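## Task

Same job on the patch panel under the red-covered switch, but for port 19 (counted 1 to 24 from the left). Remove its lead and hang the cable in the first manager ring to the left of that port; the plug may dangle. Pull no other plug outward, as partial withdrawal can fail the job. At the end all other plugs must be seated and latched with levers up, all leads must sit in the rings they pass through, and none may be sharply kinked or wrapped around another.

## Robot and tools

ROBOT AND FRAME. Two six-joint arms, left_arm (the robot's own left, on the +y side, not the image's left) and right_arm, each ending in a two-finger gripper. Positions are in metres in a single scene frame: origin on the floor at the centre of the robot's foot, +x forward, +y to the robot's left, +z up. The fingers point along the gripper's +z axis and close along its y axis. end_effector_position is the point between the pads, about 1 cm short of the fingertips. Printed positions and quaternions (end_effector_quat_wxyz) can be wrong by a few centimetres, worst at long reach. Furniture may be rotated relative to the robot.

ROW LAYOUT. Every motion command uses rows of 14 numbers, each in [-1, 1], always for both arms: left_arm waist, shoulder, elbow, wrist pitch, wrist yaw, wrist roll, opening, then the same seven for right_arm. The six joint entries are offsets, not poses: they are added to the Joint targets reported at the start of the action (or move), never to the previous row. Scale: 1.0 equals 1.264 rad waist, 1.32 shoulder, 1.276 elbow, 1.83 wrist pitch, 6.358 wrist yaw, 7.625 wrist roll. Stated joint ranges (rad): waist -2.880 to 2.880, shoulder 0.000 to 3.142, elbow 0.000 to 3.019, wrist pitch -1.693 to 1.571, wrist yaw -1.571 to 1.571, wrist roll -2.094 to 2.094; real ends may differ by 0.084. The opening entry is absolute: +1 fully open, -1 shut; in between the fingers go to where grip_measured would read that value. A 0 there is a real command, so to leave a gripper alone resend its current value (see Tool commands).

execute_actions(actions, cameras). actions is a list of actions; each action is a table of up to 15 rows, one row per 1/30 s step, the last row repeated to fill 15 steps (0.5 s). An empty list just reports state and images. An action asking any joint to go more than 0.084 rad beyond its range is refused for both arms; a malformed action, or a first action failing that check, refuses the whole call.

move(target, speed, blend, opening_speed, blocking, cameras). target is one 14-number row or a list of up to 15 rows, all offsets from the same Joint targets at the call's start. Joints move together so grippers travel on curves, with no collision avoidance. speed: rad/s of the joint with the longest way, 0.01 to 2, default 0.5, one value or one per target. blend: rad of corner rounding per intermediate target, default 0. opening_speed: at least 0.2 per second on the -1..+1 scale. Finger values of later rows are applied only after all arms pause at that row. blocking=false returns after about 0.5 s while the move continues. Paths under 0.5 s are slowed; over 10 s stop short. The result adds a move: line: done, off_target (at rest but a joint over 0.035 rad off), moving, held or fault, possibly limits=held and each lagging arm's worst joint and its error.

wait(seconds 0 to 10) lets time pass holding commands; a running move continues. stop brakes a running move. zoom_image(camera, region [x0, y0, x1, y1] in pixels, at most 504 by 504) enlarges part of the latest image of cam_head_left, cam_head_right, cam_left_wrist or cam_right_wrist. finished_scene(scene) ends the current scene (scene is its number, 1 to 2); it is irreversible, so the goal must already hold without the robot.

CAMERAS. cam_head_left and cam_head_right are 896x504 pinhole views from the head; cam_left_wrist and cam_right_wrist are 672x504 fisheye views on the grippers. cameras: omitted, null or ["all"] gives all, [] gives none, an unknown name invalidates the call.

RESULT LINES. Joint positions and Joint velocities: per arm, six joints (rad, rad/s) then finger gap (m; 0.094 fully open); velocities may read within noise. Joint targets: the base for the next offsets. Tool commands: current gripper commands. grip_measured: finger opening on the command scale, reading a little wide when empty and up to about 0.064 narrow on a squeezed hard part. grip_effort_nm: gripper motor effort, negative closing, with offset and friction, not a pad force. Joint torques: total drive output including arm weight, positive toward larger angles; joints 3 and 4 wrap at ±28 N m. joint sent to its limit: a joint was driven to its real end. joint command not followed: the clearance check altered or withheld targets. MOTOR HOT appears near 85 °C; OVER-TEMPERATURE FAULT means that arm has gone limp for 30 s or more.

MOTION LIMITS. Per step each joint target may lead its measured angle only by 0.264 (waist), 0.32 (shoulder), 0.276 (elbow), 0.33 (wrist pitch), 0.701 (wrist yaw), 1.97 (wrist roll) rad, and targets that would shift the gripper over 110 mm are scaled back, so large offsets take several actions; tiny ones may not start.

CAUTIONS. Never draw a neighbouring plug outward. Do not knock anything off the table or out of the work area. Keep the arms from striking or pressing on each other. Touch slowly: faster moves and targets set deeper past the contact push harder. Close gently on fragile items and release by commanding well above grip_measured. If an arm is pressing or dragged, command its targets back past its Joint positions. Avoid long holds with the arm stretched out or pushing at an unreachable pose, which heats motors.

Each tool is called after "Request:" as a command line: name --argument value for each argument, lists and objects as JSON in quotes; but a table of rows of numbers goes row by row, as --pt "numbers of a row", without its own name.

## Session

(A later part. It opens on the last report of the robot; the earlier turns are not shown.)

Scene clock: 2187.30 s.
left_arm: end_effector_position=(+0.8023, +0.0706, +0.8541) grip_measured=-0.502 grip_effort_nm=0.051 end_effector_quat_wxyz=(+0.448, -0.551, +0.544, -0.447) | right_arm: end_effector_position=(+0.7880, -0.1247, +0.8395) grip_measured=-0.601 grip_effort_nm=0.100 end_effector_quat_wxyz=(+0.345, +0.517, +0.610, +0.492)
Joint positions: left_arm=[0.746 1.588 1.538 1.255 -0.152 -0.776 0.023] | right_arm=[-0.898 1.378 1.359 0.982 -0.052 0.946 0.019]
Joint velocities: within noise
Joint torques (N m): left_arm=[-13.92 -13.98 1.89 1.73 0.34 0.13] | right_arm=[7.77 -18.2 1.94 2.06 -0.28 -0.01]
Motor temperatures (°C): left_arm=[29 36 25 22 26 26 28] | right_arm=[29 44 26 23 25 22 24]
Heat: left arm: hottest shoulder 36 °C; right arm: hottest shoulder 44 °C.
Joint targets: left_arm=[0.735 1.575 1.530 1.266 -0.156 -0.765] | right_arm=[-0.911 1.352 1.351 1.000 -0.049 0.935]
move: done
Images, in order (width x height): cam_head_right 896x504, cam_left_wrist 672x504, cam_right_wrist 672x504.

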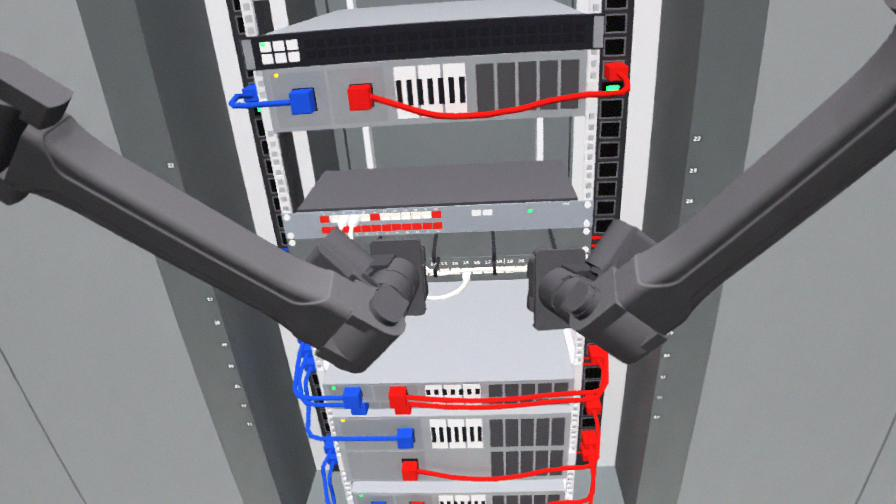

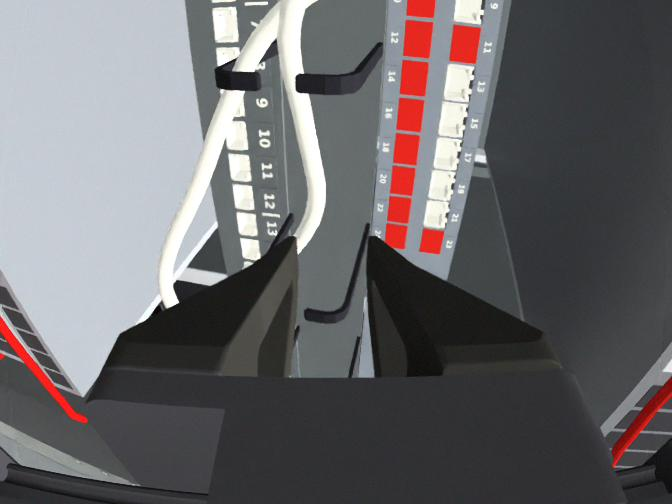

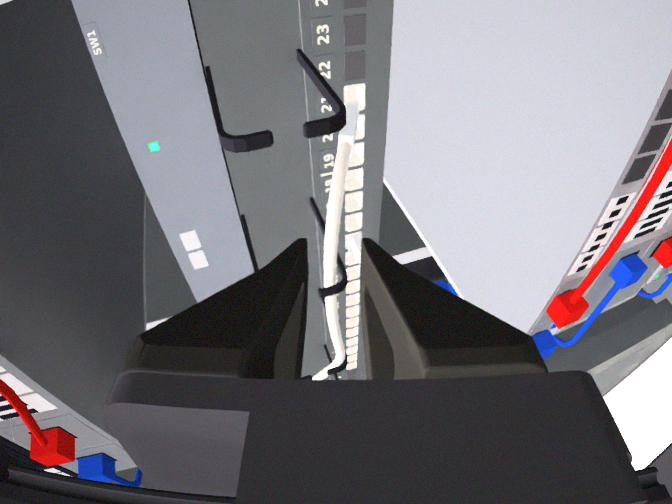

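Request:
move --pt "0 -0.0121 -0.1136 0.071 0 0 -0.5 0 0 0 0 0 0 -0.6" --pt "0.2975 -0.1364 -0.2884 0.1454 0.1101 0.1596 -0.1 0 0 0 0 0 0 -0.6" --speed '[0.2,0.6]' --opening_speed 0.8 --cameras '["cam_left_wrist","cam_head_right"]'

Request:
zoom_image --camera "cam_left_wrist" --region '[290, 220, 370, 290]'

Request:
zoom_image --camera "cam_head_right" --region '[320, 210, 520, 320]'

Scene clock: 2206.60 s.
left_arm: end_effector_position=(+0.7019, +0.1600, +0.8750) grip_measured=-0.103 grip_effort_nm=0.051 end_effector_quat_wxyz=(+0.738, +0.136, +0.637, -0.176) | right_arm: end_effector_position=(+0.7883, -0.1252, +0.8400) grip_measured=-0.601 grip_effort_nm=0.110 end_effector_quat_wxyz=(+0.346, +0.517, +0.610, +0.492)
Joint positions: left_arm=[1.089 1.407 1.169 1.519 0.541 0.44 0.042] | right_arm=[-0.898 1.378 1.359 0.983 -0.052 0.946 0.019]
Joint velocities: within noise
Joint torques (N m): left_arm=[-5.77 -15.5 0.64 2.07 0.43 0.04] | right_arm=[7.77 -17.67 1.99 2.13 -0.29 -0.01]
Motor temperatures (°C): left_arm=[29 36 25 22 26 26 28] | right_arm=[29 41 26 23 25 22 24]
Heat: left arm: hottest shoulder 36 °C; right arm: hottest shoulder 41 °C.
Joint targets: left_arm=[1.111 1.395 1.162 1.531 0.544 0.452] | right_arm=[-0.911 1.352 1.351 1.000 -0.049 0.935]
move: done
Images, in order (width x height): cam_head_right 896x504, cam_left_wrist 672x504.

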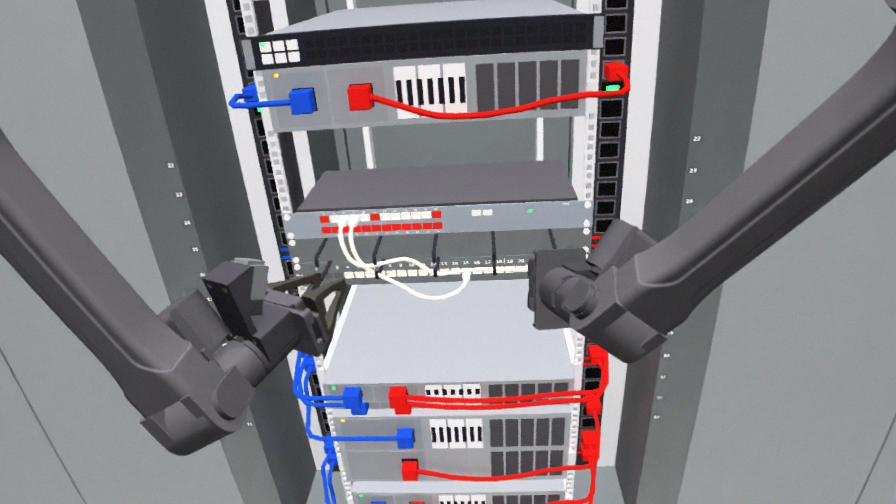

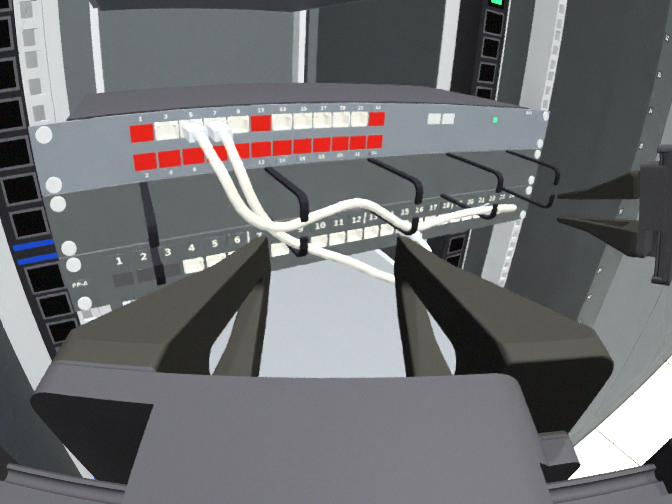

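Scaled by 6.300 from the camera's 672x504 image, which has a finer 960x720 frame.

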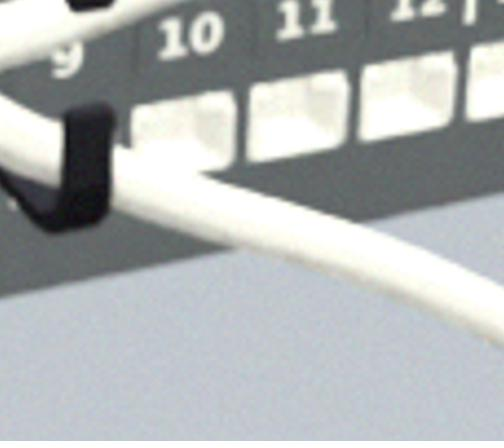

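Scaled by 2.520 from the camera's 896x504 image, which has a finer 1280x720 frame.

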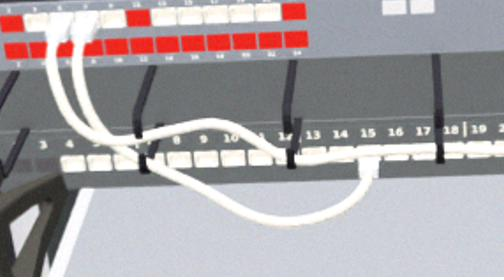

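Request:
zoom_image --camera "cam_left_wrist" --region '[230, 150, 330, 260]'

Request:
zoom_image --camera "cam_head_right" --region '[350, 240, 410, 290]'

Request:
zoom_image --camera "cam_left_wrist" --region '[350, 150, 550, 260]'

Scaled by 4.582 from the camera's 672x504 image, which has a finer 960x720 frame.

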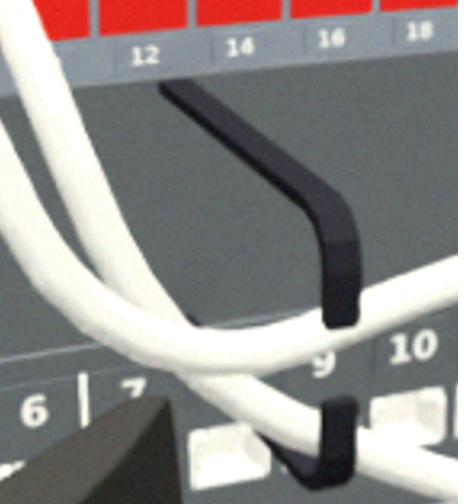

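Scaled by 8.400 from the camera's 896x504 image, which has a finer 1280x720 frame.

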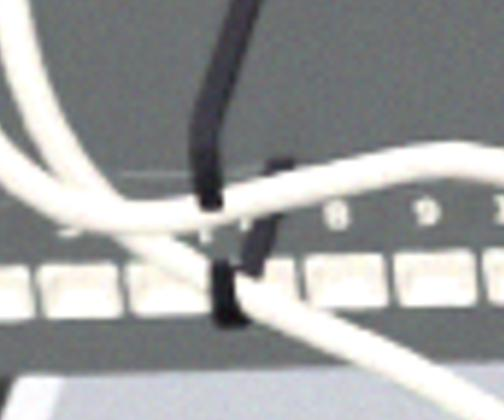

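Scaled by 2.520 from the camera's 672x504 image, which has a finer 960x720 frame.

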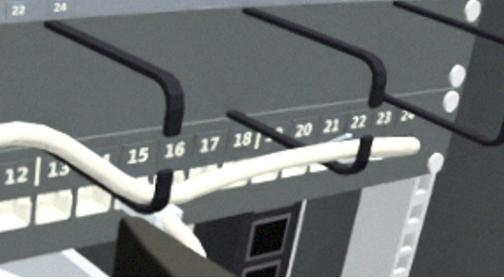

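Request:
zoom_image --camera "cam_head_right" --region '[420, 240, 520, 300]'

Request:
execute_actions --actions '[]'

Request:
zoom_image --camera "cam_right_wrist" --region '[290, 60, 390, 380]'

Request:
zoom_image --camera "cam_left_wrist" --region '[160, 90, 280, 200]'

Scaled by 5.040 from the camera's 896x504 image, which has a finer 1280x720 frame.

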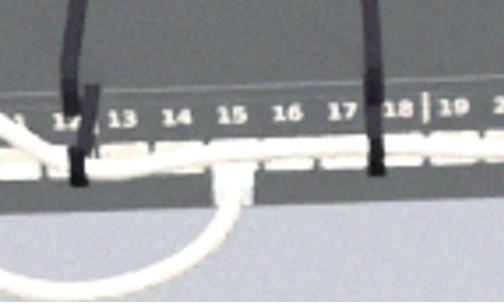

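Scene clock: 2232.17 s.
left_arm: end_effector_position=(+0.7018, +0.1601, +0.8751) grip_measured=-0.102 grip_effort_nm=0.051 end_effector_quat_wxyz=(+0.738, +0.136, +0.637, -0.176) | right_arm: end_effector_position=(+0.7883, -0.1252, +0.8400) grip_measured=-0.601 grip_effort_nm=0.110 end_effector_quat_wxyz=(+0.346, +0.517, +0.610, +0.492)
Joint positions: left_arm=[1.089 1.407 1.168 1.52 0.541 0.441 0.042] | right_arm=[-0.898 1.378 1.359 0.983 -0.052 0.946 0.019]
Joint velocities: within noise
Joint torques (N m): left_arm=[-5.77 -15.56 0.66 2.14 0.44 0.05] | right_arm=[7.88 -17.61 2.02 2.04 -0.27 0]
Motor temperatures (°C): left_arm=[28 37 25 22 26 26 28] | right_arm=[29 40 25 23 25 22 24]
Heat: left arm: hottest shoulder 37 °C; right arm: hottest shoulder 40 °C.
Joint targets: left_arm=[1.111 1.395 1.162 1.532 0.544 0.452] | right_arm=[-0.911 1.352 1.351 1.000 -0.049 0.935]
Tool commands: left_gripper/opening=-0.1 right_gripper/opening=-0.6

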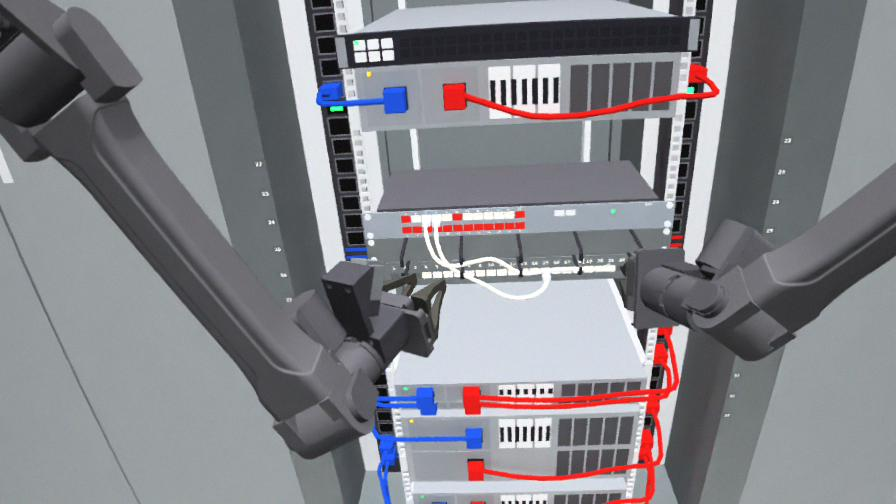

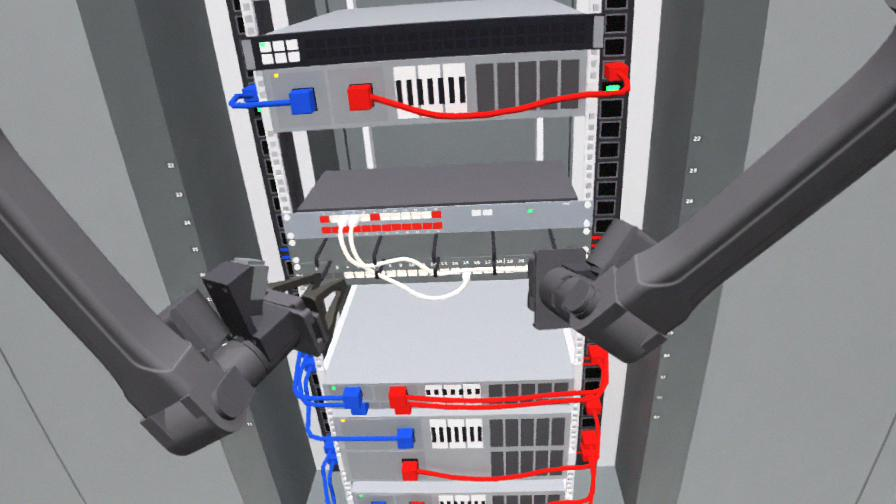

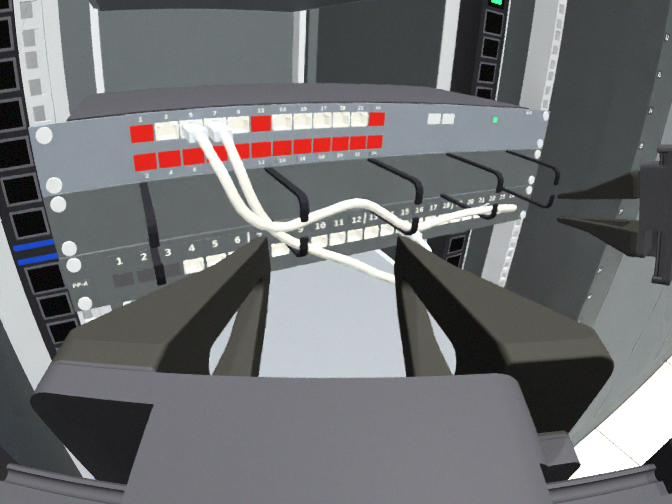

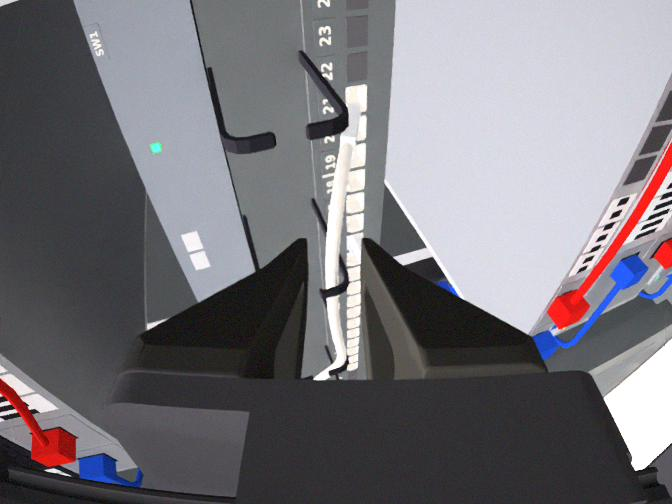

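Scaled by 1.575 from the camera's 672x504 image, which has a finer 960x720 frame.

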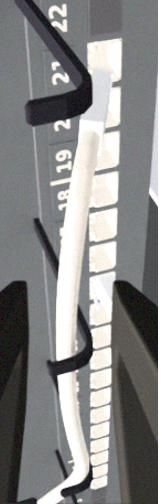

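Scaled by 4.200 from the camera's 672x504 image, which has a finer 960x720 frame.

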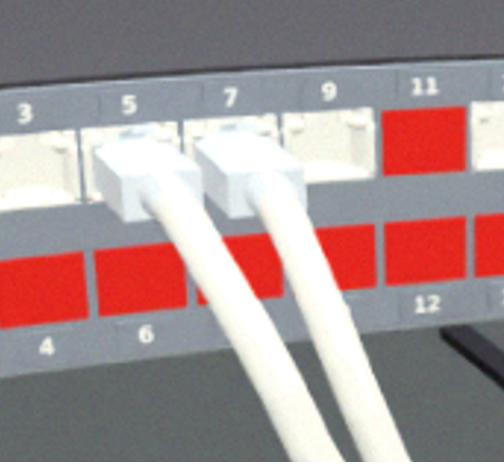

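Request:
move --target '[0,0,0,0,0,0,-0.1,-0.06,-0.03,-0.21,0.12,0,0,-0.6]' --speed 0.4

Request:
zoom_image --camera "cam_head_right" --region '[460, 220, 600, 300]'

Request:
zoom_image --camera "cam_head_left" --region '[540, 220, 680, 300]'

Request:
zoom_image --camera "cam_left_wrist" --region '[230, 150, 330, 260]'

Request:
zoom_image --camera "cam_left_wrist" --region '[400, 160, 560, 260]'

Scene clock: 2244.93 s.
left_arm: end_effector_position=(+0.7018, +0.1601, +0.8751) grip_measured=-0.102 grip_effort_nm=0.046 end_effector_quat_wxyz=(+0.738, +0.136, +0.637, -0.176) | right_arm: end_effector_position=(+0.6963, -0.1558, +0.8242) grip_measured=-0.601 grip_effort_nm=0.110 end_effector_quat_wxyz=(+0.360, +0.511, +0.627, +0.464)
Joint positions: left_arm=[1.089 1.407 1.168 1.52 0.541 0.441 0.042] | right_arm=[-0.97 1.335 1.09 1.202 -0.052 0.946 0.019]
Joint velocities: within noise
Joint torques (N m): left_arm=[-6.01 -15.5 0.65 2.1 0.43 0.02] | right_arm=[6.36 -16.21 0.44 2.13 -0.27 -0.01]
Motor temperatures (°C): left_arm=[28 37 24 22 26 26 28] | right_arm=[29 40 25 23 25 22 24]
Heat: left arm: hottest shoulder 37 °C; right arm: hottest shoulder 40 °C.
Joint targets: left_arm=[1.111 1.395 1.162 1.531 0.544 0.452] | right_arm=[-0.987 1.313 1.083 1.220 -0.049 0.935]
move: done

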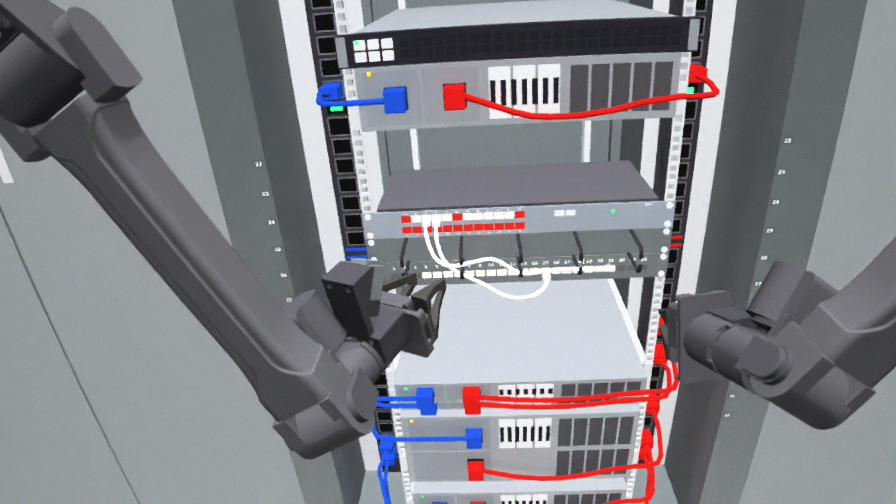

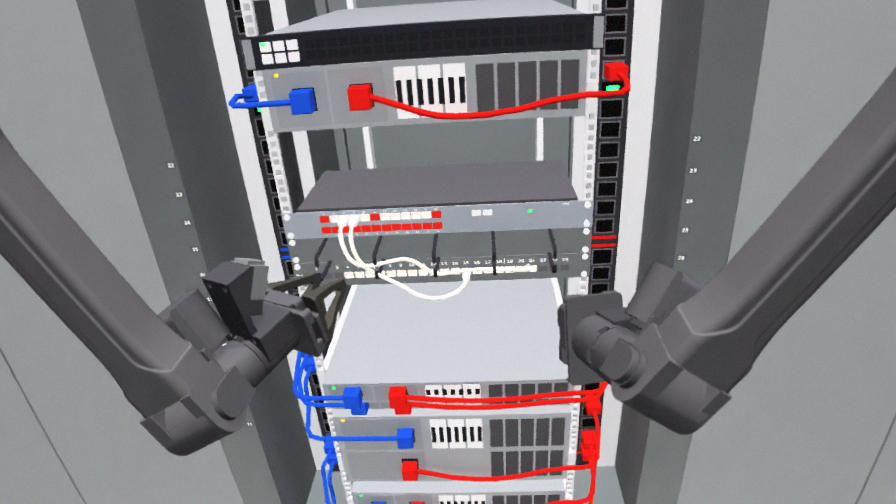

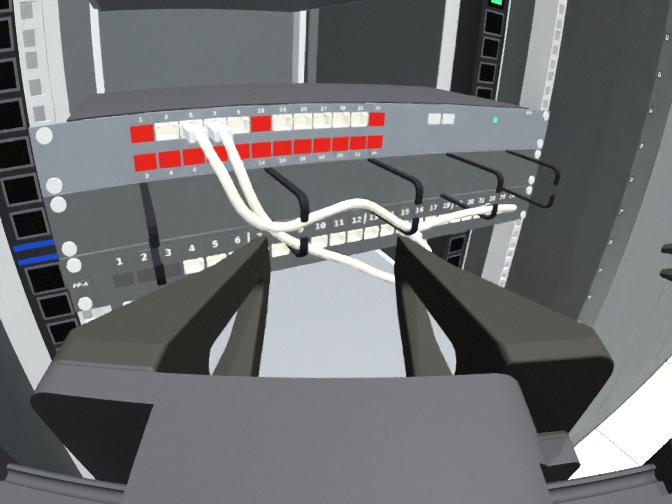

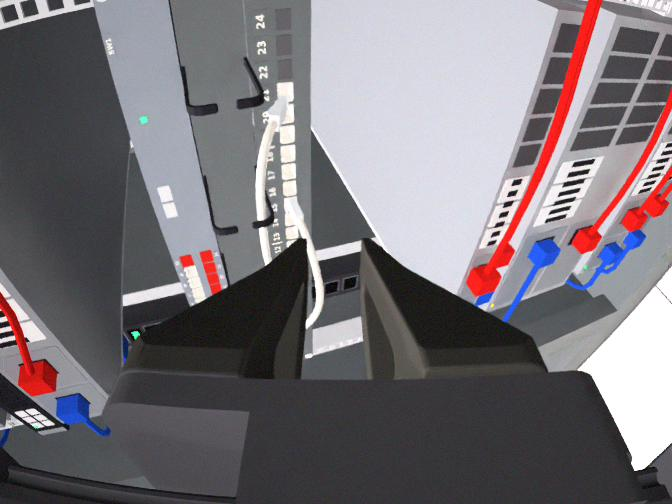

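Scaled by 3.600 from the camera's 896x504 image, which has a finer 1280x720 frame.

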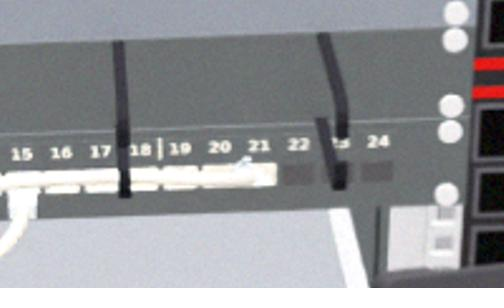

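Scaled by 3.600 from the camera's 896x504 image, which has a finer 1280x720 frame.

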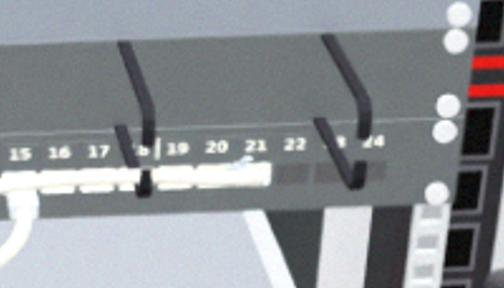

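Scaled by 4.582 from the camera's 672x504 image, which has a finer 960x720 frame.

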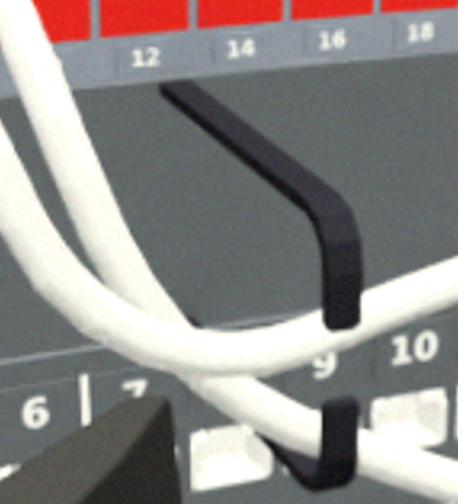

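Scaled by 3.150 from the camera's 672x504 image, which has a finer 960x720 frame.

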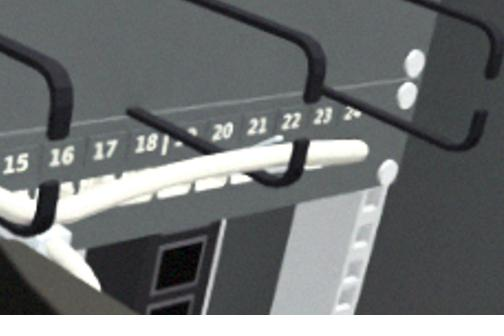

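Request:
finished_scene --scene 2

The scene is finished: the task was done.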